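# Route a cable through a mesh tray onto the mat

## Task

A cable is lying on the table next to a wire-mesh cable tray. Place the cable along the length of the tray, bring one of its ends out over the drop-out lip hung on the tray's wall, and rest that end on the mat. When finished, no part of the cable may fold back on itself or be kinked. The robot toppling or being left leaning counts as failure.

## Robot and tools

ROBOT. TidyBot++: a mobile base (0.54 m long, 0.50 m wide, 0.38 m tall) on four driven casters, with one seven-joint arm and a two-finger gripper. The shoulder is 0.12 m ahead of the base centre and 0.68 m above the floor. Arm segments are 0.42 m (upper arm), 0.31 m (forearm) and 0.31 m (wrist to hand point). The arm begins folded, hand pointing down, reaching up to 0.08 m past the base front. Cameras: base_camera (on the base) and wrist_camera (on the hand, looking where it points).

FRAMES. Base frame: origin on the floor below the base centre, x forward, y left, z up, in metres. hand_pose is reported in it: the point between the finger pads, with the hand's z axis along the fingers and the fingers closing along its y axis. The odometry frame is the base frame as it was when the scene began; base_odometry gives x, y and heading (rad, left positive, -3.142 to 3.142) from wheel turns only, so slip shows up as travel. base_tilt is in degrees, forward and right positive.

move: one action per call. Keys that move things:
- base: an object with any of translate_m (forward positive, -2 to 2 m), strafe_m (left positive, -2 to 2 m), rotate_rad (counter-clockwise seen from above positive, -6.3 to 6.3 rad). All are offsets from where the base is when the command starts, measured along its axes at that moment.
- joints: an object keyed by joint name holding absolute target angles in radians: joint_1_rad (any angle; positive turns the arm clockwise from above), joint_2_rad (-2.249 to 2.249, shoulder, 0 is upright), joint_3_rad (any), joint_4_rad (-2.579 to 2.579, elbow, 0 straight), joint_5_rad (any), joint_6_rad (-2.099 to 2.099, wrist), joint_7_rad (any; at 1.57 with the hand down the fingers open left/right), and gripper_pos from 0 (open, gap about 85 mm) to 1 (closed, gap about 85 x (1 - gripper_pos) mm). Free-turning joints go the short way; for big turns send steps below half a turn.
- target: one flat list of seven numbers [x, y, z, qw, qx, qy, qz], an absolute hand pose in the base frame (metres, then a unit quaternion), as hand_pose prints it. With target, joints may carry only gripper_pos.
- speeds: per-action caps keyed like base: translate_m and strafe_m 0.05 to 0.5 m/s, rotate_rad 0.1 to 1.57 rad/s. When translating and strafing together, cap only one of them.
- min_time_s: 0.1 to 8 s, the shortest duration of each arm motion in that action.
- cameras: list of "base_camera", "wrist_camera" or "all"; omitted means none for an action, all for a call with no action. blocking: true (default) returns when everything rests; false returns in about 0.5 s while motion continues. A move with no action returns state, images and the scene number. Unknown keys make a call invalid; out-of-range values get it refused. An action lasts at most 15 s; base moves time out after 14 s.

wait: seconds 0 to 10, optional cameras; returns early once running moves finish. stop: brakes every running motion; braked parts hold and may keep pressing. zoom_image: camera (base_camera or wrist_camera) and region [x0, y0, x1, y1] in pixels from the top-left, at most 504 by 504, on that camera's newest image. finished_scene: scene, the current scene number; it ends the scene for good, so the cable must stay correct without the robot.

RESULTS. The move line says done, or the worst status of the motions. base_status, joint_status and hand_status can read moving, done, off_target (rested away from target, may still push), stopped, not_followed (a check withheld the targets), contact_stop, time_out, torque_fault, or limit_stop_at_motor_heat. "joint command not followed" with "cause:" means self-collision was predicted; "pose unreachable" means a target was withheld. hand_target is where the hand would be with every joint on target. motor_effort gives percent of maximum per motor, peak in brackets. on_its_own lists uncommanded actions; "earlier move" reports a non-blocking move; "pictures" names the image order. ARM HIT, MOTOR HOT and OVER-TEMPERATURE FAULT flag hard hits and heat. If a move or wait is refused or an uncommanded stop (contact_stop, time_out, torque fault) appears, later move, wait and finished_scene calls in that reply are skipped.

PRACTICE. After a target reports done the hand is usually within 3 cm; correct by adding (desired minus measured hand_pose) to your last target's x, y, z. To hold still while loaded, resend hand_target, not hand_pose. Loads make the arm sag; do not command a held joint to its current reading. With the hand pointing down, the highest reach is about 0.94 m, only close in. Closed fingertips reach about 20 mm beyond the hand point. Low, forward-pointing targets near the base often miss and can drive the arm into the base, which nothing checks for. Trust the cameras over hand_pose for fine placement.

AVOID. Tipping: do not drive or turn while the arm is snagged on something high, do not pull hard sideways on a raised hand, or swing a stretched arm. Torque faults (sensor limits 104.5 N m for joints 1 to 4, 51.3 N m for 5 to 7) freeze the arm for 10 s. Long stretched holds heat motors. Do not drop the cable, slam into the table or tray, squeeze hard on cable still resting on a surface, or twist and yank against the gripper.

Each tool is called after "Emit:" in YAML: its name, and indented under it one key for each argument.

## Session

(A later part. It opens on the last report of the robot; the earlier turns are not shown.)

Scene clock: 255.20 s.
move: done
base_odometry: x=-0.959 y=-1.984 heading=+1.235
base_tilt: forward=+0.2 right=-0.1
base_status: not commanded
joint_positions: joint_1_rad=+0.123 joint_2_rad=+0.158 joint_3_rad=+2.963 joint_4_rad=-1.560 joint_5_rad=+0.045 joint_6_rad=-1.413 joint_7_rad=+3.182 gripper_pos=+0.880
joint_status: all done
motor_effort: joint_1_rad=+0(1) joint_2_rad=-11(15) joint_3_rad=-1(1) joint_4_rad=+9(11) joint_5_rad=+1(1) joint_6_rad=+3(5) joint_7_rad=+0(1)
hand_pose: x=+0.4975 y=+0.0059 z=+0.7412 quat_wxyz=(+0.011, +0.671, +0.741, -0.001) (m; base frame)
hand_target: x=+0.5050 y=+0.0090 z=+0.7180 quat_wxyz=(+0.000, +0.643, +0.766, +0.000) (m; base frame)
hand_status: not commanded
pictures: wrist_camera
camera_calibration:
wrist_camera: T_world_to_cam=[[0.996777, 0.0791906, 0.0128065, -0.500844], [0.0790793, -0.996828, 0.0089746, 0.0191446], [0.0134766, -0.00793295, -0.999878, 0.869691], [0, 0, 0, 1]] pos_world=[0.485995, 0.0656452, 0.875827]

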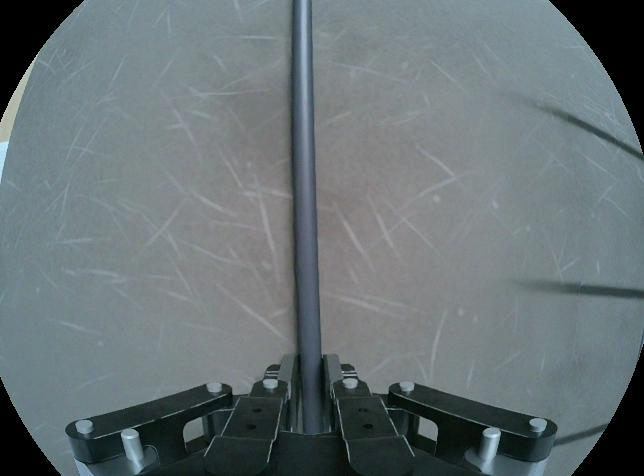

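Emit:
move:
  target: [0.505, 0.009, 0.727, 0, 0.643, 0.766, 0]
  joints: {"gripper_pos": 0.95}

Emit:
move:
  target: [0.505, 0.009, 0.80, 0, 0.643, 0.766, 0]
  cameras: ["wrist_camera"]
  min_time_s: 1.5

Scene clock: 260.40 s.
move: done
base_odometry: x=-0.959 y=-1.984 heading=+1.235
base_tilt: forward=+0.2 right=-0.1
base_status: not commanded
joint_positions: joint_1_rad=+0.123 joint_2_rad=+0.158 joint_3_rad=+2.963 joint_4_rad=-1.558 joint_5_rad=+0.045 joint_6_rad=-1.413 joint_7_rad=+3.182 gripper_pos=+0.932
joint_status: all done
motor_effort: joint_1_rad=+0(1) joint_2_rad=-15(18) joint_3_rad=-1(1) joint_4_rad=+12(12) joint_5_rad=+0(1) joint_6_rad=+2(3) joint_7_rad=+0(1)
hand_pose: x=+0.4982 y=+0.0059 z=+0.7417 quat_wxyz=(+0.011, +0.671, +0.741, -0.001) (m; base frame)
hand_target: x=+0.5050 y=+0.0090 z=+0.7270 quat_wxyz=(+0.000, +0.643, +0.766, +0.000) (m; base frame)
hand_status: done (0.017 m and 4.5 deg from the pose sent, 0.016 m and 4.4 deg at the start)
pictures: none

Scene clock: 262.20 s.
move: done
base_odometry: x=-0.959 y=-1.984 heading=+1.235
base_tilt: forward=+0.2 right=-0.1
base_status: not commanded
joint_positions: joint_1_rad=+0.116 joint_2_rad=+0.171 joint_3_rad=+2.974 joint_4_rad=-1.372 joint_5_rad=+0.045 joint_6_rad=-1.565 joint_7_rad=+3.182 gripper_pos=+0.932
joint_status: not commanded
motor_effort: joint_1_rad=+0(1) joint_2_rad=-22(22) joint_3_rad=-2(2) joint_4_rad=+14(16) joint_5_rad=-1(1) joint_6_rad=+0(2) joint_7_rad=+0(2)
hand_pose: x=+0.5135 y=+0.0035 z=+0.7953 quat_wxyz=(+0.019, +0.675, +0.737, +0.007) (m; base frame)
hand_target: x=+0.5050 y=+0.0090 z=+0.8000 quat_wxyz=(+0.000, +0.643, +0.766, +0.000) (m; base frame)
hand_status: done (0.011 m and 5.4 deg from the pose sent, 0.059 m and 4.5 deg at the start)
pictures: wrist_camera
camera_calibration:
wrist_camera: T_world_to_cam=[[0.997034, 0.0680697, 0.0359228, -0.535813], [0.067775, -0.997657, 0.00936153, 0.0204863], [0.0364758, -0.0068991, -0.999311, 0.911289], [0, 0, 0, 1]] pos_world=[0.499595, 0.063198, 0.929717]

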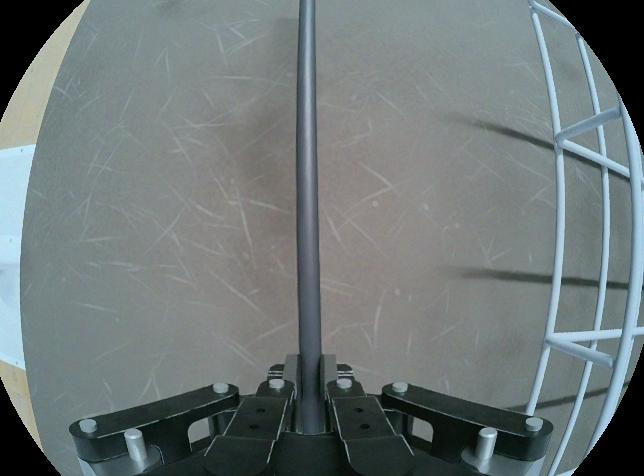

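Emit:
move:
  target: [0.505, 0.009, 0.91, 0, 0.643, 0.766, 0]
  min_time_s: 1.5

Emit:
move:
  target: [0.67, 0.009, 0.92, 0.1, 0.637, 0.759, 0.084]
  min_time_s: 2
  cameras: ["wrist_camera"]

Scene clock: 270.00 s.
move: done
base_odometry: x=-0.959 y=-1.984 heading=+1.235
base_tilt: forward=+0.2 right=-0.1
base_status: not commanded
joint_positions: joint_1_rad=+0.116 joint_2_rad=+0.223 joint_3_rad=+2.946 joint_4_rad=-0.922 joint_5_rad=+0.045 joint_6_rad=-1.946 joint_7_rad=+3.182 gripper_pos=+0.932
joint_status: not commanded
motor_effort: joint_1_rad=+1(1) joint_2_rad=-22(23) joint_3_rad=-1(2) joint_4_rad=+14(16) joint_5_rad=+0(1) joint_6_rad=+0(1) joint_7_rad=+1(2)
hand_pose: x=+0.5114 y=+0.0077 z=+0.9129 quat_wxyz=(+0.019, +0.672, +0.740, +0.020) (m; base frame)
hand_target: x=+0.5050 y=+0.0090 z=+0.9100 quat_wxyz=(+0.000, +0.643, +0.766, +0.000) (m; base frame)
hand_status: done (0.007 m and 5.5 deg from the pose sent, 0.115 m and 5.4 deg at the start)
pictures: none

Scene clock: 272.30 s.
move: done
base_odometry: x=-0.959 y=-1.984 heading=+1.235
base_tilt: forward=+0.2 right=-0.1
base_status: not commanded
joint_positions: joint_1_rad=+0.046 joint_2_rad=+0.496 joint_3_rad=+2.975 joint_4_rad=-0.494 joint_5_rad=+0.069 joint_6_rad=-1.947 joint_7_rad=+3.182 gripper_pos=+0.932
joint_status: not commanded
motor_effort: joint_1_rad=-1(1) joint_2_rad=-30(32) joint_3_rad=-2(2) joint_4_rad=+14(15) joint_5_rad=-1(2) joint_6_rad=+2(3) joint_7_rad=+1(2)
hand_pose: x=+0.6431 y=+0.0152 z=+0.9220 quat_wxyz=(+0.065, +0.667, +0.738, +0.082) (m; base frame)
hand_target: x=+0.6700 y=+0.0090 z=+0.9200 quat_wxyz=(+0.100, +0.637, +0.759, +0.084) (m; base frame)
hand_status: done (0.028 m and 5.8 deg from the pose sent, 0.159 m and 12.7 deg at the start)
pictures: wrist_camera
camera_calibration:
wrist_camera: T_world_to_cam=[[0.975119, 0.0766855, 0.207996, -0.815094], [0.0837402, -0.996166, -0.0253136, 0.0438506], [0.205258, 0.0421015, -0.977802, 0.904061], [0, 0, 0, 1]] pos_world=[0.605576, 0.0681261, 1.05464]

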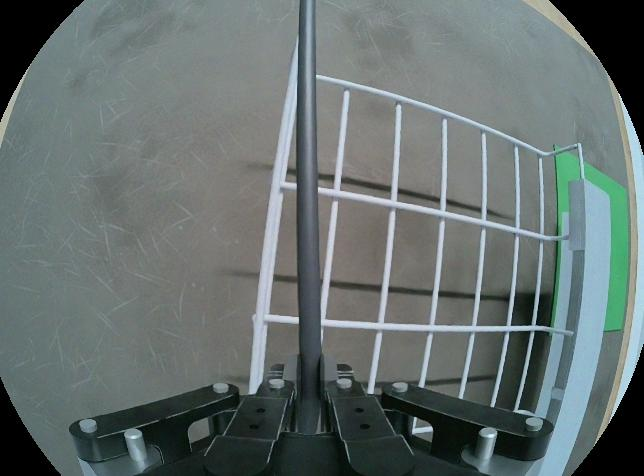

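Emit:
move:
  target: [0.83, 0.009, 0.9, 0.198, 0.621, 0.740, 0.167]
  min_time_s: 2
  cameras: ["wrist_camera"]

Scene clock: 287.00 s.
move: time_out
base_odometry: x=-0.959 y=-1.985 heading=+1.235
base_tilt: forward=+0.3 right=-0.1
base_status: not commanded
joint_positions: joint_1_rad=-0.016 joint_2_rad=+0.850 joint_3_rad=+3.181 joint_4_rad=+0.175 joint_5_rad=+0.006 joint_6_rad=-1.810 joint_7_rad=+3.305 gripper_pos=+0.932
joint_status: not commanded
motor_effort: joint_1_rad=+0(7) joint_2_rad=-40(45) joint_3_rad=-1(5) joint_4_rad=+12(16) joint_5_rad=+0(7) joint_6_rad=+6(7) joint_7_rad=+1(2)
hand_pose: x=+0.8219 y=+0.0010 z=+0.9576 quat_wxyz=(+0.257, +0.614, +0.721, +0.195) (m; base frame)
hand_target: x=+0.8218 y=+0.0015 z=+0.9600 quat_wxyz=(+0.260, +0.613, +0.720, +0.195) (m; base frame)
hand_status: time_out (0.059 m and 7.8 deg from the pose sent, 0.188 m and 18.8 deg at the start; a joint's target at an end of its range on 6 of 300 steps)
pictures: wrist_camera
camera_calibration:
wrist_camera: T_world_to_cam=[[0.786648, 0.151037, 0.598642, -1.21499], [0.103544, -0.988157, 0.113249, -0.133269], [0.608657, -0.027101, -0.792971, 0.39443], [0, 0, 0, 1]] pos_world=[0.729496, 0.062507, 1.05521]

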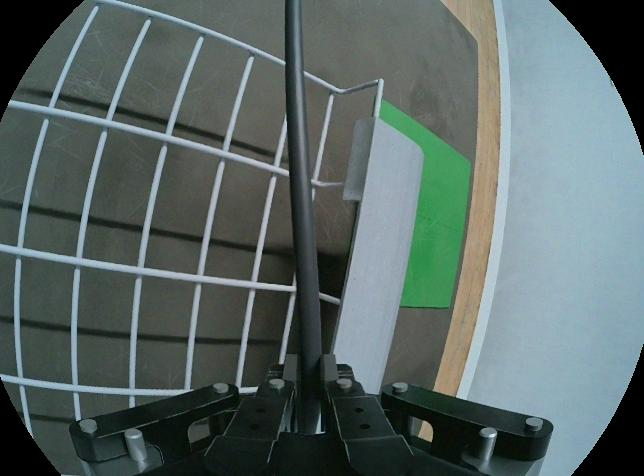

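Emit:
move:
  target: [0.81, 0.009, 0.84, 0.198, 0.621, 0.740, 0.167]
  min_time_s: 2

Emit:
move:
  target: [0.81, 0.009, 0.79, 0.198, 0.621, 0.740, 0.167]
  min_time_s: 1.5
  cameras: ["wrist_camera"]

Scene clock: 295.93 s.
move: off_target
base_odometry: x=-0.959 y=-1.985 heading=+1.235
base_tilt: forward=+0.2 right=-0.2
base_status: not commanded
joint_positions: joint_1_rad=+0.118 joint_2_rad=+1.066 joint_3_rad=+3.547 joint_4_rad=+0.715 joint_5_rad=-0.530 joint_6_rad=-2.044 joint_7_rad=+3.160 gripper_pos=+0.932
joint_status: not commanded
motor_effort: joint_1_rad=+3(3) joint_2_rad=-22(41) joint_3_rad=-5(5) joint_4_rad=+7(13) joint_5_rad=+1(2) joint_6_rad=+5(7) joint_7_rad=+1(2)
hand_pose: x=+0.8048 y=+0.0222 z=+0.9173 quat_wxyz=(+0.261, +0.577, +0.748, +0.198) (m; base frame)
hand_target: x=+0.8100 y=+0.0090 z=+0.8400 quat_wxyz=(+0.198, +0.621, +0.740, +0.167) (m; base frame)
hand_status: off_target (0.079 m and 9.5 deg from the pose sent, 0.118 m and 7.8 deg at the start)
pictures: none

Scene clock: 297.73 s.
move: off_target
base_odometry: x=-0.959 y=-1.985 heading=+1.235
base_tilt: forward=+0.2 right=-0.1
base_status: not commanded
joint_positions: joint_1_rad=+0.188 joint_2_rad=+1.076 joint_3_rad=+3.659 joint_4_rad=+0.916 joint_5_rad=-0.706 joint_6_rad=-2.045 joint_7_rad=+3.025 gripper_pos=+0.932
joint_status: not commanded
motor_effort: joint_1_rad=+4(5) joint_2_rad=-6(23) joint_3_rad=-7(7) joint_4_rad=+4(7) joint_5_rad=+3(3) joint_6_rad=+6(7) joint_7_rad=+1(2)
hand_pose: x=+0.7887 y=+0.0351 z=+0.9335 quat_wxyz=(+0.302, +0.561, +0.739, +0.221) (m; base frame)
hand_target: x=+0.8100 y=+0.0090 z=+0.7900 quat_wxyz=(+0.198, +0.621, +0.740, +0.167) (m; base frame)
hand_status: off_target (0.147 m and 15.1 deg from the pose sent, 0.128 m and 9.5 deg at the start)
pictures: wrist_camera
camera_calibration:
wrist_camera: T_world_to_cam=[[0.698805, 0.254192, 0.668624, -1.17929], [0.180915, -0.967146, 0.1786, -0.216305], [0.692056, -0.00384266, -0.721833, 0.263376], [0, 0, 0, 1]] pos_world=[0.680957, 0.0915797, 1.01725]

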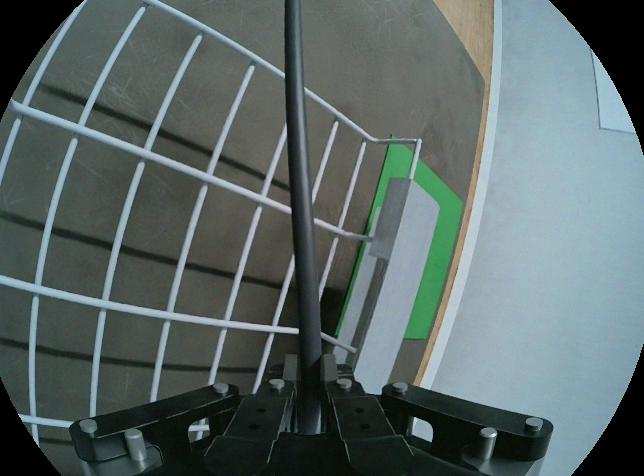

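Emit:
move:
  joints: {"joint_1_rad": -0.02, "joint_2_rad": 0.535, "joint_3_rad": 3.16, "joint_4_rad": -0.686, "joint_5_rad": 0.045, "joint_6_rad": -1.40, "joint_7_rad": 3.2}
  min_time_s: 3
  cameras: ["wrist_camera"]

Scene clock: 312.50 s.
move: done
base_odometry: x=-0.959 y=-1.985 heading=+1.235
base_tilt: forward=+0.3 right=-0.1
base_status: not commanded
joint_positions: joint_1_rad=-0.012 joint_2_rad=+0.569 joint_3_rad=+3.173 joint_4_rad=-0.656 joint_5_rad=-0.003 joint_6_rad=-1.463 joint_7_rad=+3.114 gripper_pos=+0.932
joint_status: all done
motor_effort: joint_1_rad=+0(6) joint_2_rad=-36(46) joint_3_rad=-1(7) joint_4_rad=+16(17) joint_5_rad=+0(4) joint_6_rad=+3(7) joint_7_rad=+1(2)
hand_pose: x=+0.7782 y=-0.0045 z=+0.8626 quat_wxyz=(+0.163, +0.702, +0.676, +0.155) (m; base frame)
hand_target: x=+0.7838 y=-0.0078 z=+0.8818 quat_wxyz=(+0.205, +0.662, +0.704, +0.157) (m; base frame)
hand_status: not commanded
pictures: wrist_camera
camera_calibration:
wrist_camera: T_world_to_cam=[[0.897316, -0.0544412, 0.438018, -1.07131], [-0.0537623, -0.998456, -0.0139614, 0.108591], [0.438102, -0.011021, -0.898858, 0.569639], [0, 0, 0, 1]] pos_world=[0.717584, 0.0563783, 0.982795]

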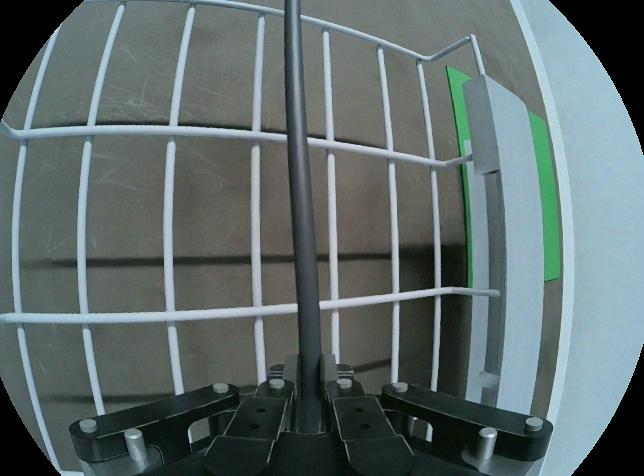

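Emit:
move:
  joints: {"joint_1_rad": -0.02, "joint_2_rad": 0.541, "joint_3_rad": 3.16, "joint_4_rad": -0.939, "joint_5_rad": 0.045, "joint_6_rad": -1.138, "joint_7_rad": 3.2}
  min_time_s: 2
  cameras: ["wrist_camera"]

Scene clock: 319.53 s.
move: done
base_odometry: x=-0.959 y=-1.985 heading=+1.235
base_tilt: forward=+0.2 right=-0.1
base_status: not commanded
joint_positions: joint_1_rad=-0.012 joint_2_rad=+0.530 joint_3_rad=+3.173 joint_4_rad=-0.895 joint_5_rad=+0.008 joint_6_rad=-1.210 joint_7_rad=+3.114 gripper_pos=+0.932
joint_status: all done
motor_effort: joint_1_rad=-1(2) joint_2_rad=-28(37) joint_3_rad=-1(2) joint_4_rad=+14(17) joint_5_rad=+0(3) joint_6_rad=+5(6) joint_7_rad=+1(2)
hand_pose: x=+0.7942 y=-0.0090 z=+0.8182 quat_wxyz=(+0.184, +0.697, +0.671, +0.170) (m; base frame)
hand_target: x=+0.8046 y=-0.0074 z=+0.8017 quat_wxyz=(+0.206, +0.657, +0.707, +0.159) (m; base frame)
hand_status: not commanded
pictures: wrist_camera
camera_calibration:
wrist_camera: T_world_to_cam=[[0.872453, -0.0506893, 0.486062, -1.08606], [-0.0541965, -0.998507, -0.00685048, 0.0988088], [0.485684, -0.0203661, -0.873897, 0.464328], [0, 0, 0, 1]] pos_world=[0.727373, 0.0530663, 0.934344]

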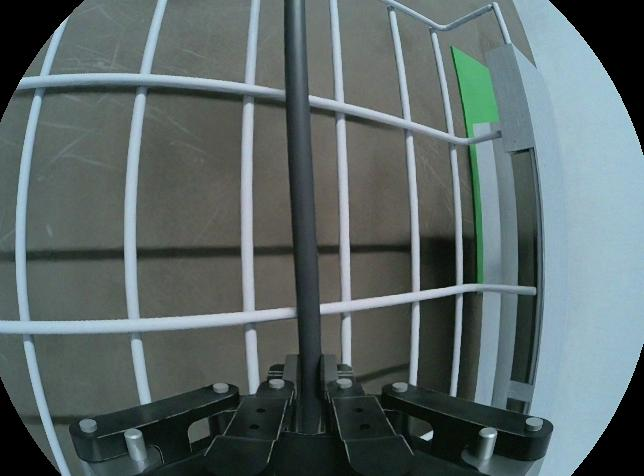

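Emit:
move:
  joints: {"joint_1_rad": -0.02, "joint_2_rad": 0.539, "joint_3_rad": 3.16, "joint_4_rad": -1.073, "joint_5_rad": 0.045, "joint_6_rad": -1.005, "joint_7_rad": 3.2}
  min_time_s: 2
  cameras: ["wrist_camera"]

Scene clock: 326.77 s.
move: done
base_odometry: x=-0.959 y=-1.985 heading=+1.235
base_tilt: forward=+0.2 right=+0.0
base_status: not commanded
joint_positions: joint_1_rad=-0.012 joint_2_rad=+0.491 joint_3_rad=+3.172 joint_4_rad=-1.013 joint_5_rad=+0.008 joint_6_rad=-1.068 joint_7_rad=+3.114 gripper_pos=+0.932
joint_status: all done
motor_effort: joint_1_rad=-1(1) joint_2_rad=-21(28) joint_3_rad=-1(2) joint_4_rad=+12(15) joint_5_rad=+1(2) joint_6_rad=+4(6) joint_7_rad=+1(2)
hand_pose: x=+0.7992 y=-0.0094 z=+0.8118 quat_wxyz=(+0.205, +0.691, +0.666, +0.192) (m; base frame)
hand_target: x=+0.8052 y=-0.0068 z=+0.7608 quat_wxyz=(+0.206, +0.655, +0.709, +0.159) (m; base frame)
hand_status: not commanded
pictures: wrist_camera
camera_calibration:
wrist_camera: T_world_to_cam=[[0.840325, -0.0490582, 0.539858, -1.10533], [-0.0517582, -0.998608, -0.0101807, 0.0995168], [0.539606, -0.019387, -0.841695, 0.387128], [0, 0, 0, 1]] pos_world=[0.725089, 0.0526582, 0.923576]

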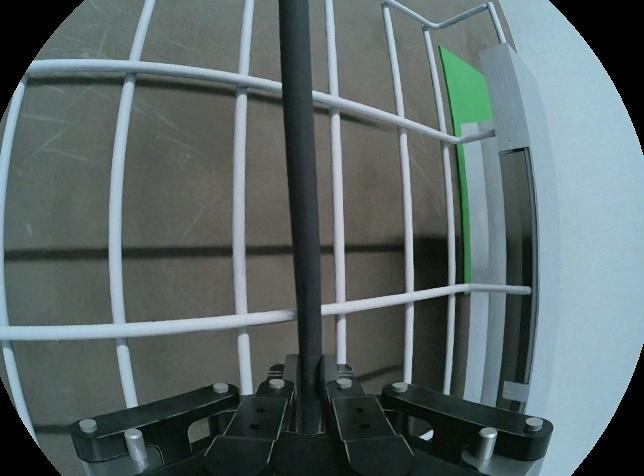

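Emit:
move:
  joints: {"joint_2_rad": 0.541, "joint_4_rad": -0.95, "joint_6_rad": -1.138}
  min_time_s: 1

Emit:
move:
  joints: {"gripper_pos": 0.6}
  cameras: ["wrist_camera"]

Emit:
move:
  joints: {"joint_1_rad": -0.02, "joint_2_rad": 0.43, "joint_3_rad": 3.16, "joint_4_rad": -0.6, "joint_5_rad": 0.045, "joint_6_rad": -1.6, "joint_7_rad": 3.2}
  min_time_s: 2
  cameras: ["wrist_camera"]

Scene clock: 336.77 s.
move: done
base_odometry: x=-0.959 y=-1.985 heading=+1.235
base_tilt: forward=+0.2 right=-0.1
base_status: not commanded
joint_positions: joint_1_rad=-0.012 joint_2_rad=+0.502 joint_3_rad=+3.172 joint_4_rad=-0.974 joint_5_rad=+0.011 joint_6_rad=-1.095 joint_7_rad=+3.114 gripper_pos=+0.932
joint_status: all done
motor_effort: joint_1_rad=+0(2) joint_2_rad=-33(33) joint_3_rad=-1(2) joint_4_rad=+17(17) joint_5_rad=-1(2) joint_6_rad=+5(6) joint_7_rad=+1(1)
hand_pose: x=+0.8030 y=-0.0100 z=+0.8184 quat_wxyz=(+0.207, +0.691, +0.666, +0.192) (m; base frame)
hand_target: x=+0.8019 y=-0.0074 z=+0.7966 quat_wxyz=(+0.202, +0.658, +0.708, +0.155) (m; base frame)
hand_status: not commanded
pictures: none

Scene clock: 337.70 s.
move: done
base_odometry: x=-0.959 y=-1.985 heading=+1.235
base_tilt: forward=+0.2 right=+0.0
base_status: not commanded
joint_positions: joint_1_rad=-0.012 joint_2_rad=+0.506 joint_3_rad=+3.172 joint_4_rad=-0.968 joint_5_rad=+0.011 joint_6_rad=-1.097 joint_7_rad=+3.115 gripper_pos=+0.600
joint_status: all done
motor_effort: joint_1_rad=+1(1) joint_2_rad=-35(35) joint_3_rad=-1(1) joint_4_rad=+17(17) joint_5_rad=+1(2) joint_6_rad=+4(5) joint_7_rad=+0(1)
hand_pose: x=+0.8042 y=-0.0096 z=+0.8178 quat_wxyz=(+0.206, +0.690, +0.667, +0.191) (m; base frame)
hand_target: x=+0.8019 y=-0.0074 z=+0.7966 quat_wxyz=(+0.202, +0.658, +0.708, +0.155) (m; base frame)
hand_status: not commanded
pictures: wrist_camera
camera_calibration:
wrist_camera: T_world_to_cam=[[0.840321, -0.046543, 0.540088, -1.11286], [-0.0508988, -0.99868, -0.00686972, 0.0962175], [0.539695, -0.0217171, -0.841581, 0.389231], [0, 0, 0, 1]] pos_world=[0.729988, 0.0527478, 0.92927]

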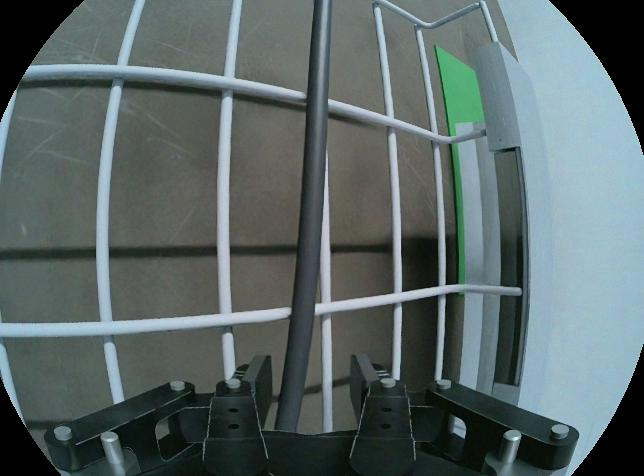

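Scene clock: 340.30 s.
move: done
base_odometry: x=-0.959 y=-1.985 heading=+1.235
base_tilt: forward=+0.2 right=-0.1
base_status: not commanded
joint_positions: joint_1_rad=-0.012 joint_2_rad=+0.452 joint_3_rad=+3.172 joint_4_rad=-0.623 joint_5_rad=+0.011 joint_6_rad=-1.546 joint_7_rad=+3.115 gripper_pos=+0.600
joint_status: all done
motor_effort: joint_1_rad=+1(1) joint_2_rad=-31(36) joint_3_rad=-1(2) joint_4_rad=+15(18) joint_5_rad=+0(2) joint_6_rad=+4(5) joint_7_rad=+0(2)
hand_pose: x=+0.7344 y=-0.0080 z=+0.9396 quat_wxyz=(+0.189, +0.697, +0.669, +0.175) (m; base frame)
hand_target: x=+0.7163 y=-0.0086 z=+0.9550 quat_wxyz=(+0.201, +0.666, +0.701, +0.156) (m; base frame)
hand_status: not commanded
pictures: wrist_camera
camera_calibration:
wrist_camera: T_world_to_cam=[[0.865708, -0.0535855, 0.497673, -1.0989], [-0.0572912, -0.998327, -0.00783324, 0.100726], [0.49726, -0.021731, -0.867329, 0.58479], [0, 0, 0, 1]] pos_world=[0.666302, 0.0543805, 1.05489]

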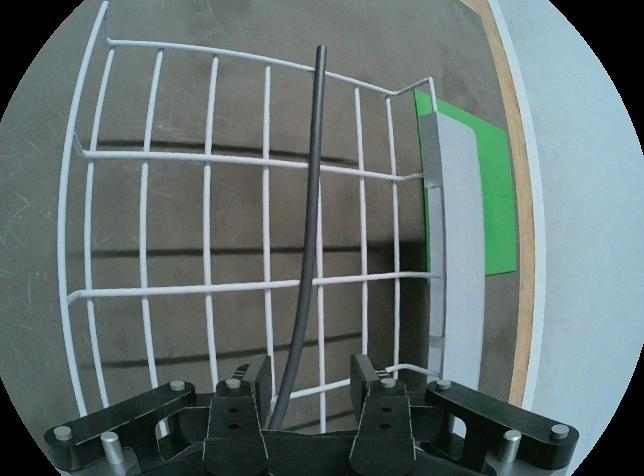

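Emit:
move:
  joints: {"joint_1_rad": -0.02, "joint_2_rad": 0.1, "joint_3_rad": 3.16, "joint_4_rad": -0.75, "joint_5_rad": 0.045, "joint_6_rad": -2.05, "joint_7_rad": 3.2}
  min_time_s: 1.5

Emit:
move:
  base: {"strafe_m": -0.4}
  cameras: ["wrist_camera"]

Scene clock: 348.97 s.
move: done
base_odometry: x=-0.959 y=-1.985 heading=+1.235
base_tilt: forward=+0.2 right=-0.1
base_status: not commanded
joint_positions: joint_1_rad=-0.012 joint_2_rad=+0.111 joint_3_rad=+3.172 joint_4_rad=-0.724 joint_5_rad=+0.011 joint_6_rad=-1.996 joint_7_rad=+3.115 gripper_pos=+0.600
joint_status: all done
motor_effort: joint_1_rad=+0(1) joint_2_rad=-18(34) joint_3_rad=+0(1) joint_4_rad=+13(16) joint_5_rad=+0(2) joint_6_rad=+2(5) joint_7_rad=+0(2)
hand_pose: x=+0.4941 y=-0.0074 z=+1.0147 quat_wxyz=(+0.113, +0.716, +0.681, +0.106) (m; base frame)
hand_target: x=+0.4717 y=-0.0099 z=+1.0059 quat_wxyz=(+0.101, +0.690, +0.714, +0.069) (m; base frame)
hand_status: not commanded
pictures: none

Scene clock: 351.10 s.
move: done
base_odometry: x=-0.581 y=-2.116 heading=+1.236
base_tilt: forward=+0.2 right=-0.1
base_status: done
joint_positions: joint_1_rad=-0.014 joint_2_rad=+0.111 joint_3_rad=+3.169 joint_4_rad=-0.724 joint_5_rad=+0.014 joint_6_rad=-1.998 joint_7_rad=+3.115 gripper_pos=+0.600
joint_status: not commanded
motor_effort: joint_1_rad=+0(2) joint_2_rad=-18(19) joint_3_rad=+0(2) joint_4_rad=+12(13) joint_5_rad=-1(2) joint_6_rad=+2(3) joint_7_rad=+1(2)
hand_pose: x=+0.4935 y=-0.0065 z=+1.0144 quat_wxyz=(+0.113, +0.715, +0.682, +0.104) (m; base frame)
hand_target: x=+0.4717 y=-0.0099 z=+1.0059 quat_wxyz=(+0.101, +0.690, +0.714, +0.069) (m; base frame)
hand_status: not commanded
pictures: wrist_camera
camera_calibration:
wrist_camera: T_world_to_cam=[[0.950352, -0.0644714, 0.304426, -0.773326], [-0.0649095, -0.997853, -0.00869238, 0.0936453], [0.304332, -0.0114993, -0.952496, 0.9512], [0, 0, 0, 1]] pos_world=[0.451529, 0.054525, 1.14225]

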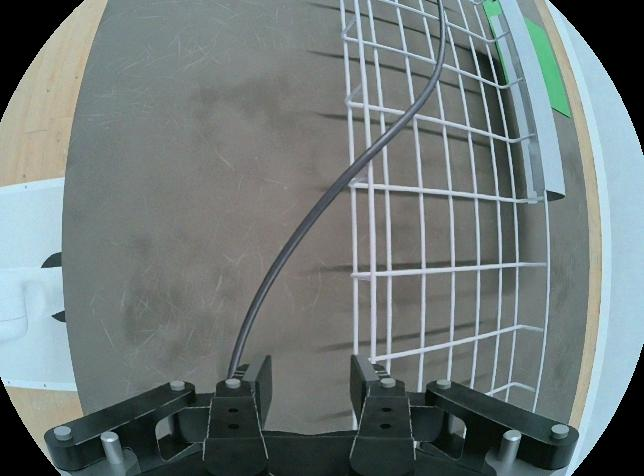

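Emit:
move:
  base: {"strafe_m": -0.1}

Emit:
move:
  target: [0.48, 0, 0.83, 0, 0.7, 0.714, 0]
  cameras: ["wrist_camera"]

Scene clock: 360.27 s.
move: done
base_odometry: x=-0.486 y=-2.149 heading=+1.237
base_tilt: forward=+0.2 right=+0.0
base_status: done
joint_positions: joint_1_rad=-0.015 joint_2_rad=+0.111 joint_3_rad=+3.167 joint_4_rad=-0.724 joint_5_rad=+0.016 joint_6_rad=-1.998 joint_7_rad=+3.115 gripper_pos=+0.600
joint_status: not commanded
motor_effort: joint_1_rad=+1(2) joint_2_rad=-17(18) joint_3_rad=+0(2) joint_4_rad=+12(13) joint_5_rad=+0(3) joint_6_rad=+2(3) joint_7_rad=+1(2)
hand_pose: x=+0.4934 y=-0.0060 z=+1.0144 quat_wxyz=(+0.114, +0.714, +0.683, +0.104) (m; base frame)
hand_target: x=+0.4717 y=-0.0099 z=+1.0059 quat_wxyz=(+0.101, +0.690, +0.714, +0.069) (m; base frame)
hand_status: not commanded
pictures: none

Scene clock: 362.07 s.
move: done
base_odometry: x=-0.486 y=-2.149 heading=+1.237
base_tilt: forward=+0.2 right=-0.2
base_status: not commanded
joint_positions: joint_1_rad=+0.069 joint_2_rad=+0.111 joint_3_rad=+3.064 joint_4_rad=-1.290 joint_5_rad=+0.016 joint_6_rad=-1.759 joint_7_rad=+3.115 gripper_pos=+0.600
joint_status: not commanded
motor_effort: joint_1_rad=+0(1) joint_2_rad=-19(20) joint_3_rad=-1(1) joint_4_rad=+14(15) joint_5_rad=-1(1) joint_6_rad=+0(3) joint_7_rad=+0(2)
hand_pose: x=+0.4689 y=-0.0021 z=+0.8422 quat_wxyz=(-0.004, +0.715, +0.699, -0.009) (m; base frame)
hand_target: x=+0.4800 y=+0.0000 z=+0.8300 quat_wxyz=(+0.000, +0.700, +0.714, +0.000) (m; base frame)
hand_status: done (0.017 m and 2.6 deg from the pose sent, 0.185 m and 18.1 deg at the start)
pictures: wrist_camera
camera_calibration:
wrist_camera: T_world_to_cam=[[0.998964, -0.0420664, -0.0173796, -0.448882], [-0.0420745, -0.999114, -0.0000993785, 0.0769832], [-0.0173601, 0.000830515, -0.999849, 0.985423], [0, 0, 0, 1]] pos_world=[0.468763, 0.0572138, 0.977481]

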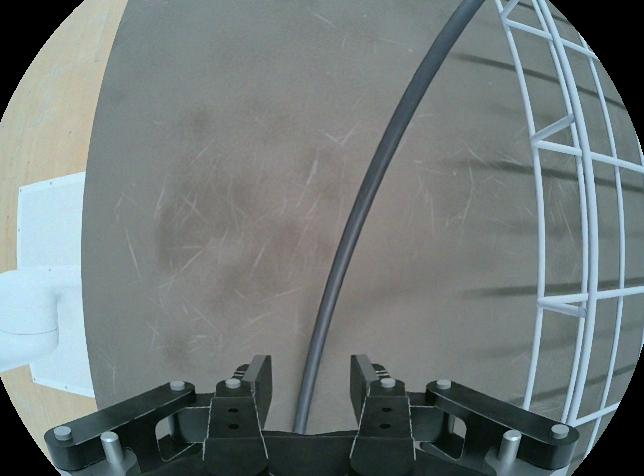

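Emit:
move:
  target: [0.47, 0, 0.77, 0, 0.772, 0.635, 0]
  joints: {"gripper_pos": 0.3}

Emit:
move:
  target: [0.47, 0, 0.73, 0, 0.772, 0.635, 0]
  cameras: ["wrist_camera"]

Scene clock: 367.77 s.
move: done
base_odometry: x=-0.486 y=-2.149 heading=+1.237
base_tilt: forward=+0.3 right=-0.1
base_status: not commanded
joint_positions: joint_1_rad=+0.066 joint_2_rad=+0.111 joint_3_rad=+3.071 joint_4_rad=-1.515 joint_5_rad=+0.016 joint_6_rad=-1.564 joint_7_rad=+3.029 gripper_pos=+0.300
joint_status: all done
motor_effort: joint_1_rad=+0(1) joint_2_rad=-19(20) joint_3_rad=-1(1) joint_4_rad=+14(15) joint_5_rad=+0(1) joint_6_rad=-1(1) joint_7_rad=+0(2)
hand_pose: x=+0.4636 y=-0.0030 z=+0.7719 quat_wxyz=(-0.013, +0.744, +0.668, -0.021) (m; base frame)
hand_target: x=+0.4700 y=+0.0000 z=+0.7700 quat_wxyz=(+0.000, +0.772, +0.635, +0.000) (m; base frame)
hand_status: done (0.007 m and 5.7 deg from the pose sent, 0.072 m and 9.9 deg at the start)
pictures: none

Scene clock: 368.73 s.
move: done
base_odometry: x=-0.486 y=-2.149 heading=+1.237
base_tilt: forward=+0.2 right=-0.1
base_status: not commanded
joint_positions: joint_1_rad=+0.066 joint_2_rad=+0.109 joint_3_rad=+3.071 joint_4_rad=-1.629 joint_5_rad=+0.016 joint_6_rad=-1.439 joint_7_rad=+3.029 gripper_pos=+0.300
joint_status: not commanded
motor_effort: joint_1_rad=+1(1) joint_2_rad=-18(20) joint_3_rad=+0(1) joint_4_rad=+14(15) joint_5_rad=+0(1) joint_6_rad=+0(1) joint_7_rad=+1(2)
hand_pose: x=+0.4629 y=-0.0027 z=+0.7367 quat_wxyz=(-0.009, +0.744, +0.668, -0.016) (m; base frame)
hand_target: x=+0.4700 y=+0.0000 z=+0.7300 quat_wxyz=(+0.000, +0.772, +0.635, +0.000) (m; base frame)
hand_status: done (0.010 m and 5.4 deg from the pose sent, 0.042 m and 5.7 deg at the start)
pictures: wrist_camera
camera_calibration:
wrist_camera: T_world_to_cam=[[0.991317, -0.126954, -0.0342658, -0.428968], [-0.12687, -0.991909, 0.00463217, 0.111852], [-0.0345766, -0.000244636, -0.999402, 0.887501], [0, 0, 0, 1]] pos_world=[0.470121, 0.0567046, 0.871754]

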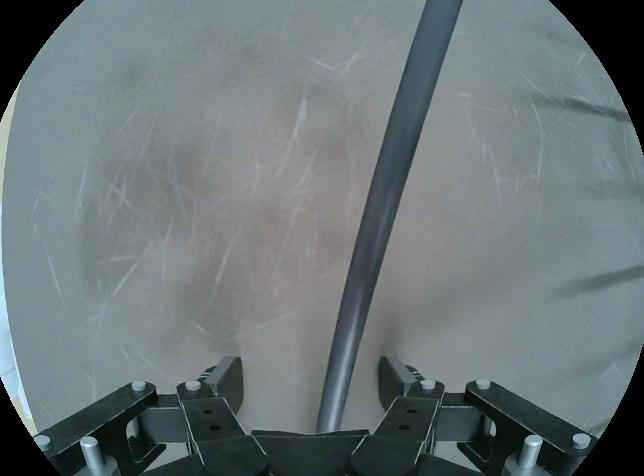

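Emit:
move:
  joints: {"gripper_pos": 0.95}

Emit:
move:
  target: [0.475, 0, 0.9, 0, 0.735, 0.678, 0]
  min_time_s: 2
  cameras: ["wrist_camera"]

Scene clock: 373.23 s.
move: done
base_odometry: x=-0.486 y=-2.149 heading=+1.237
base_tilt: forward=+0.2 right=-0.1
base_status: not commanded
joint_positions: joint_1_rad=+0.066 joint_2_rad=+0.095 joint_3_rad=+3.071 joint_4_rad=-1.630 joint_5_rad=+0.016 joint_6_rad=-1.419 joint_7_rad=+3.028 gripper_pos=+0.922
joint_status: all done
motor_effort: joint_1_rad=+1(1) joint_2_rad=-14(17) joint_3_rad=+0(1) joint_4_rad=+11(13) joint_5_rad=+0(2) joint_6_rad=+0(3) joint_7_rad=+0(2)
hand_pose: x=+0.4681 y=-0.0026 z=+0.7413 quat_wxyz=(+0.003, +0.744, +0.668, -0.004) (m; base frame)
hand_target: x=+0.4700 y=+0.0000 z=+0.7300 quat_wxyz=(+0.000, +0.772, +0.635, +0.000) (m; base frame)
hand_status: not commanded
pictures: none

Scene clock: 375.53 s.
move: done
base_odometry: x=-0.486 y=-2.149 heading=+1.237
base_tilt: forward=+0.2 right=-0.1
base_status: not commanded
joint_positions: joint_1_rad=+0.077 joint_2_rad=+0.129 joint_3_rad=+3.044 joint_4_rad=-1.075 joint_5_rad=+0.016 joint_6_rad=-1.884 joint_7_rad=+3.028 gripper_pos=+0.922
joint_status: not commanded
motor_effort: joint_1_rad=+1(1) joint_2_rad=-20(21) joint_3_rad=-1(1) joint_4_rad=+14(16) joint_5_rad=+0(2) joint_6_rad=+0(1) joint_7_rad=+1(2)
hand_pose: x=+0.4819 y=+0.0011 z=+0.9011 quat_wxyz=(+0.018, +0.741, +0.671, +0.019) (m; base frame)
hand_target: x=+0.4750 y=+0.0000 z=+0.9000 quat_wxyz=(+0.000, +0.735, +0.678, +0.000) (m; base frame)
hand_status: done (0.007 m and 3.2 deg from the pose sent, 0.159 m and 1.6 deg at the start)
pictures: wrist_camera
camera_calibration:
wrist_camera: T_world_to_cam=[[0.991399, -0.119674, 0.0529696, -0.520341], [-0.119153, -0.992792, -0.0128904, 0.129296], [0.0541304, 0.00646799, -0.998513, 1.00894], [0, 0, 0, 1]] pos_world=[0.476657, 0.0595675, 1.03667]

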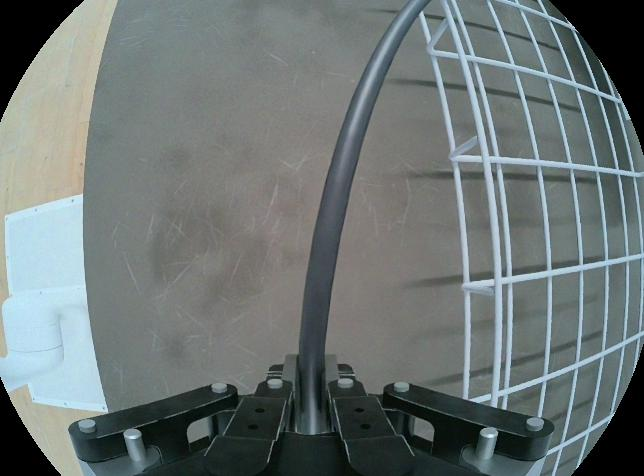

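Emit:
move:
  joints: {"joint_1_rad": -0.02, "joint_2_rad": 0.43, "joint_3_rad": 3.16, "joint_4_rad": -0.6, "joint_5_rad": 0.045, "joint_6_rad": -1.6, "joint_7_rad": 3.2}
  min_time_s: 2.5

Emit:
move:
  joints: {"joint_1_rad": -0.02, "joint_2_rad": 0.541, "joint_3_rad": 3.16, "joint_4_rad": -0.94, "joint_5_rad": 0.045, "joint_6_rad": -1.138, "joint_7_rad": 3.2}
  min_time_s: 2.5
  cameras: ["wrist_camera"]

Scene clock: 386.53 s.
move: done
base_odometry: x=-0.486 y=-2.149 heading=+1.237
base_tilt: forward=+0.2 right=-0.1
base_status: not commanded
joint_positions: joint_1_rad=-0.004 joint_2_rad=+0.402 joint_3_rad=+3.148 joint_4_rad=-0.628 joint_5_rad=+0.016 joint_6_rad=-1.672 joint_7_rad=+3.112 gripper_pos=+0.922
joint_status: all done
motor_effort: joint_1_rad=+0(1) joint_2_rad=-30(30) joint_3_rad=-1(2) joint_4_rad=+15(16) joint_5_rad=+0(3) joint_6_rad=+5(5) joint_7_rad=+1(2)
hand_pose: x=+0.6858 y=-0.0041 z=+0.9488 quat_wxyz=(+0.158, +0.703, +0.677, +0.150) (m; base frame)
hand_target: x=+0.7164 y=-0.0086 z=+0.9550 quat_wxyz=(+0.201, +0.666, +0.701, +0.156) (m; base frame)
hand_status: not commanded
pictures: none

Scene clock: 389.40 s.
move: done
base_odometry: x=-0.486 y=-2.149 heading=+1.237
base_tilt: forward=+0.3 right=-0.1
base_status: not commanded
joint_positions: joint_1_rad=-0.004 joint_2_rad=+0.508 joint_3_rad=+3.150 joint_4_rad=-0.912 joint_5_rad=+0.016 joint_6_rad=-1.208 joint_7_rad=+3.113 gripper_pos=+0.922
joint_status: all done
motor_effort: joint_1_rad=-1(2) joint_2_rad=-35(36) joint_3_rad=-2(3) joint_4_rad=+17(18) joint_5_rad=-1(2) joint_6_rad=+5(6) joint_7_rad=+1(2)
hand_pose: x=+0.7873 y=-0.0050 z=+0.8250 quat_wxyz=(+0.184, +0.694, +0.674, +0.174) (m; base frame)
hand_target: x=+0.8043 y=-0.0073 z=+0.8013 quat_wxyz=(+0.206, +0.657, +0.707, +0.158) (m; base frame)
hand_status: not commanded
pictures: wrist_camera
camera_calibration:
wrist_camera: T_world_to_cam=[[0.870329, -0.04441, 0.490465, -1.08505], [-0.0447519, -0.998937, -0.0110383, 0.0985489], [0.490434, -0.0123423, -0.871391, 0.467941], [0, 0, 0, 1]] pos_world=[0.719268, 0.0560325, 0.941027]

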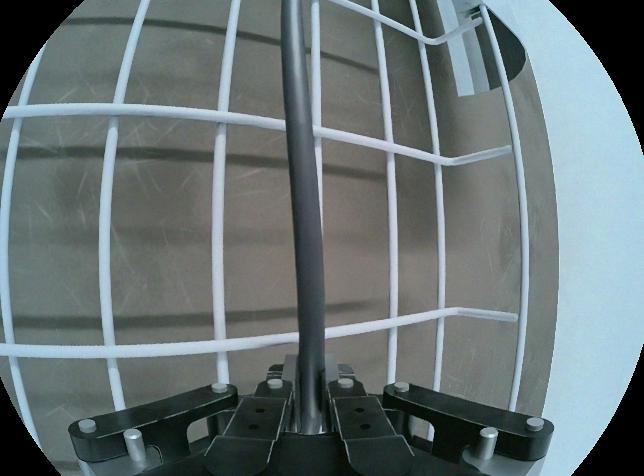

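Release here (≈1 cm above), lift, retract, strafe.

Emit:
move:
  joints: {"joint_2_rad": 0.541, "joint_4_rad": -1.0, "joint_6_rad": -1.078}
  min_time_s: 1

Emit:
move:
  joints: {"gripper_pos": 0.6}

Emit:
move:
  joints: {"joint_1_rad": -0.02, "joint_2_rad": 0.43, "joint_3_rad": 3.16, "joint_4_rad": -0.6, "joint_5_rad": 0.045, "joint_6_rad": -1.6, "joint_7_rad": 3.2}
  min_time_s: 1.5
  cameras: ["wrist_camera"]

Emit:
move:
  joints: {"joint_1_rad": -0.02, "joint_2_rad": 0.1, "joint_3_rad": 3.16, "joint_4_rad": -0.75, "joint_5_rad": 0.045, "joint_6_rad": -2.05, "joint_7_rad": 3.2}
  min_time_s: 1.5

Emit:
move:
  base: {"strafe_m": -0.5}
  cameras: ["wrist_camera"]

Scene clock: 401.27 s.
move: done
base_odometry: x=-0.486 y=-2.149 heading=+1.237
base_tilt: forward=+0.2 right=-0.1
base_status: not commanded
joint_positions: joint_1_rad=-0.004 joint_2_rad=+0.507 joint_3_rad=+3.150 joint_4_rad=-0.959 joint_5_rad=+0.016 joint_6_rad=-1.158 joint_7_rad=+3.113 gripper_pos=+0.922
joint_status: all done
motor_effort: joint_1_rad=-1(2) joint_2_rad=-28(36) joint_3_rad=-1(2) joint_4_rad=+14(18) joint_5_rad=-1(2) joint_6_rad=+6(7) joint_7_rad=+1(2)
hand_pose: x=+0.7900 y=-0.0050 z=+0.8116 quat_wxyz=(+0.186, +0.693, +0.674, +0.176) (m; base frame)
hand_target: x=+0.8055 y=-0.0071 z=+0.7824 quat_wxyz=(+0.206, +0.656, +0.708, +0.158) (m; base frame)
hand_status: not commanded
pictures: none

Scene clock: 402.07 s.
move: done
base_odometry: x=-0.486 y=-2.149 heading=+1.237
base_tilt: forward=+0.3 right=-0.1
base_status: not commanded
joint_positions: joint_1_rad=-0.009 joint_2_rad=+0.521 joint_3_rad=+3.151 joint_4_rad=-0.970 joint_5_rad=+0.016 joint_6_rad=-1.137 joint_7_rad=+3.115 gripper_pos=+0.600
joint_status: all done
motor_effort: joint_1_rad=-1(1) joint_2_rad=-35(36) joint_3_rad=-1(2) joint_4_rad=+17(17) joint_5_rad=-1(1) joint_6_rad=+4(6) joint_7_rad=+1(2)
hand_pose: x=+0.7947 y=-0.0023 z=+0.8004 quat_wxyz=(+0.184, +0.691, +0.676, +0.175) (m; base frame)
hand_target: x=+0.8055 y=-0.0071 z=+0.7824 quat_wxyz=(+0.206, +0.656, +0.708, +0.158) (m; base frame)
hand_status: not commanded
pictures: none

Scene clock: 404.20 s.
move: done
base_odometry: x=-0.486 y=-2.149 heading=+1.237
base_tilt: forward=+0.2 right=-0.1
base_status: not commanded
joint_positions: joint_1_rad=-0.009 joint_2_rad=+0.448 joint_3_rad=+3.151 joint_4_rad=-0.621 joint_5_rad=+0.016 joint_6_rad=-1.545 joint_7_rad=+3.115 gripper_pos=+0.600
joint_status: all done
motor_effort: joint_1_rad=+0(1) joint_2_rad=-31(37) joint_3_rad=+0(2) joint_4_rad=+15(18) joint_5_rad=-1(3) joint_6_rad=+4(5) joint_7_rad=+1(2)
hand_pose: x=+0.7334 y=-0.0021 z=+0.9433 quat_wxyz=(+0.189, +0.692, +0.673, +0.180) (m; base frame)
hand_target: x=+0.7164 y=-0.0086 z=+0.9550 quat_wxyz=(+0.201, +0.666, +0.701, +0.156) (m; base frame)
hand_status: not commanded
pictures: wrist_camera
camera_calibration:
wrist_camera: T_world_to_cam=[[0.862898, -0.0437378, 0.503482, -1.10291], [-0.04345, -0.99898, -0.0123148, 0.100535], [0.503507, -0.0112499, -0.863918, 0.580876], [0, 0, 0, 1]] pos_world=[0.663593, 0.0587287, 1.05836]

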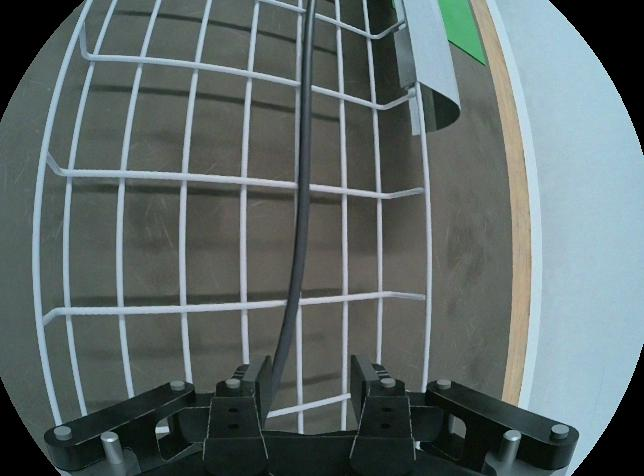

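Scene clock: 406.27 s.
move: done
base_odometry: x=-0.486 y=-2.149 heading=+1.237
base_tilt: forward=+0.2 right=-0.1
base_status: not commanded
joint_positions: joint_1_rad=-0.009 joint_2_rad=+0.111 joint_3_rad=+3.151 joint_4_rad=-0.724 joint_5_rad=+0.016 joint_6_rad=-1.996 joint_7_rad=+3.115 gripper_pos=+0.600
joint_status: all done
motor_effort: joint_1_rad=+1(1) joint_2_rad=-18(34) joint_3_rad=+0(2) joint_4_rad=+12(17) joint_5_rad=-1(2) joint_6_rad=+2(5) joint_7_rad=+1(2)
hand_pose: x=+0.4939 y=-0.0029 z=+1.0147 quat_wxyz=(+0.113, +0.711, +0.686, +0.106) (m; base frame)
hand_target: x=+0.4717 y=-0.0099 z=+1.0059 quat_wxyz=(+0.101, +0.690, +0.714, +0.069) (m; base frame)
hand_status: not commanded
pictures: none

Scene clock: 408.60 s.
move: done
base_odometry: x=-0.014 y=-2.313 heading=+1.237
base_tilt: forward=+0.2 right=+0.0
base_status: done
joint_positions: joint_1_rad=-0.014 joint_2_rad=+0.111 joint_3_rad=+3.155 joint_4_rad=-0.724 joint_5_rad=+0.017 joint_6_rad=-1.997 joint_7_rad=+3.115 gripper_pos=+0.600
joint_status: not commanded
motor_effort: joint_1_rad=+0(2) joint_2_rad=-18(19) joint_3_rad=-1(2) joint_4_rad=+12(13) joint_5_rad=+1(2) joint_6_rad=+3(3) joint_7_rad=+1(2)
hand_pose: x=+0.4935 y=-0.0028 z=+1.0145 quat_wxyz=(+0.113, +0.711, +0.686, +0.105) (m; base frame)
hand_target: x=+0.4717 y=-0.0099 z=+1.0059 quat_wxyz=(+0.101, +0.690, +0.714, +0.069) (m; base frame)
hand_status: not commanded
pictures: wrist_camera
camera_calibration:
wrist_camera: T_world_to_cam=[[0.950915, -0.0529981, 0.304881, -0.773774], [-0.0531984, -0.998555, -0.00765666, 0.0904097], [0.304846, -0.00893833, -0.95236, 0.950947], [0, 0, 0, 1]] pos_world=[0.450711, 0.0577704, 1.14225]

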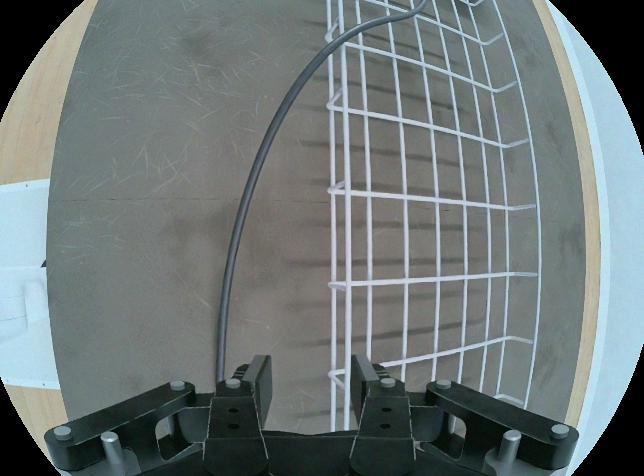

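Emit:
move:
  target: [0.467, -0.005, 0.80, 0, 0.715, 0.7, 0]
  joints: {"gripper_pos": 0.3}

Emit:
move:
  target: [0.467, -0.005, 0.73, 0, 0.725, 0.688, 0]
  cameras: ["wrist_camera"]

Scene clock: 416.77 s.
move: done
base_odometry: x=-0.014 y=-2.313 heading=+1.237
base_tilt: forward=+0.2 right=-0.1
base_status: not commanded
joint_positions: joint_1_rad=+0.051 joint_2_rad=+0.108 joint_3_rad=+3.106 joint_4_rad=-1.428 joint_5_rad=+0.017 joint_6_rad=-1.658 joint_7_rad=+3.115 gripper_pos=+0.300
joint_status: all done
motor_effort: joint_1_rad=+0(1) joint_2_rad=-19(21) joint_3_rad=+0(1) joint_4_rad=+14(15) joint_5_rad=+0(1) joint_6_rad=-1(3) joint_7_rad=+1(2)
hand_pose: x=+0.4616 y=-0.0099 z=+0.8001 quat_wxyz=(-0.014, +0.722, +0.691, -0.024) (m; base frame)
hand_target: x=+0.4670 y=-0.0050 z=+0.8000 quat_wxyz=(+0.000, +0.715, +0.700, +0.000) (m; base frame)
hand_status: done (0.007 m and 3.4 deg from the pose sent, 0.216 m and 17.8 deg at the start)
pictures: none

Scene clock: 418.00 s.
move: done
base_odometry: x=-0.014 y=-2.313 heading=+1.237
base_tilt: forward=+0.2 right=-0.1
base_status: not commanded
joint_positions: joint_1_rad=+0.066 joint_2_rad=+0.105 joint_3_rad=+3.089 joint_4_rad=-1.634 joint_5_rad=+0.017 joint_6_rad=-1.438 joint_7_rad=+3.115 gripper_pos=+0.300
joint_status: not commanded
motor_effort: joint_1_rad=+0(1) joint_2_rad=-18(20) joint_3_rad=-1(1) joint_4_rad=+14(15) joint_5_rad=-1(1) joint_6_rad=-1(1) joint_7_rad=+0(1)
hand_pose: x=+0.4611 y=-0.0091 z=+0.7366 quat_wxyz=(-0.008, +0.720, +0.693, -0.017) (m; base frame)
hand_target: x=+0.4670 y=-0.0050 z=+0.7300 quat_wxyz=(+0.000, +0.725, +0.688, +0.000) (m; base frame)
hand_status: done (0.010 m and 2.3 deg from the pose sent, 0.070 m and 3.2 deg at the start)
pictures: wrist_camera
camera_calibration:
wrist_camera: T_world_to_cam=[[0.997667, -0.058607, -0.0350015, -0.429738], [-0.0584593, -0.998276, 0.00522854, 0.0731908], [-0.0352476, -0.00317018, -0.999374, 0.887637], [0, 0, 0, 1]] pos_world=[0.464301, 0.050693, 0.871656]

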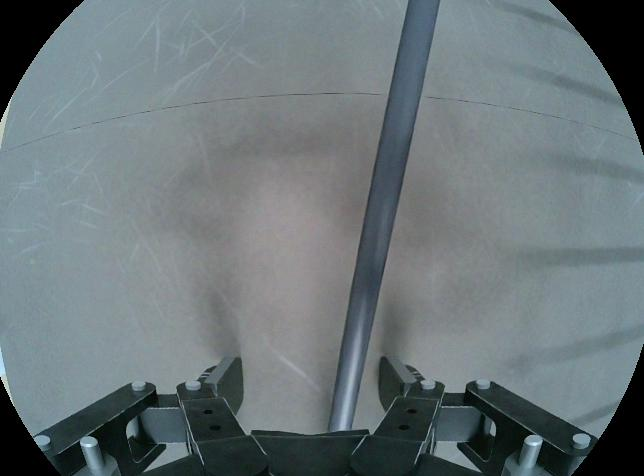

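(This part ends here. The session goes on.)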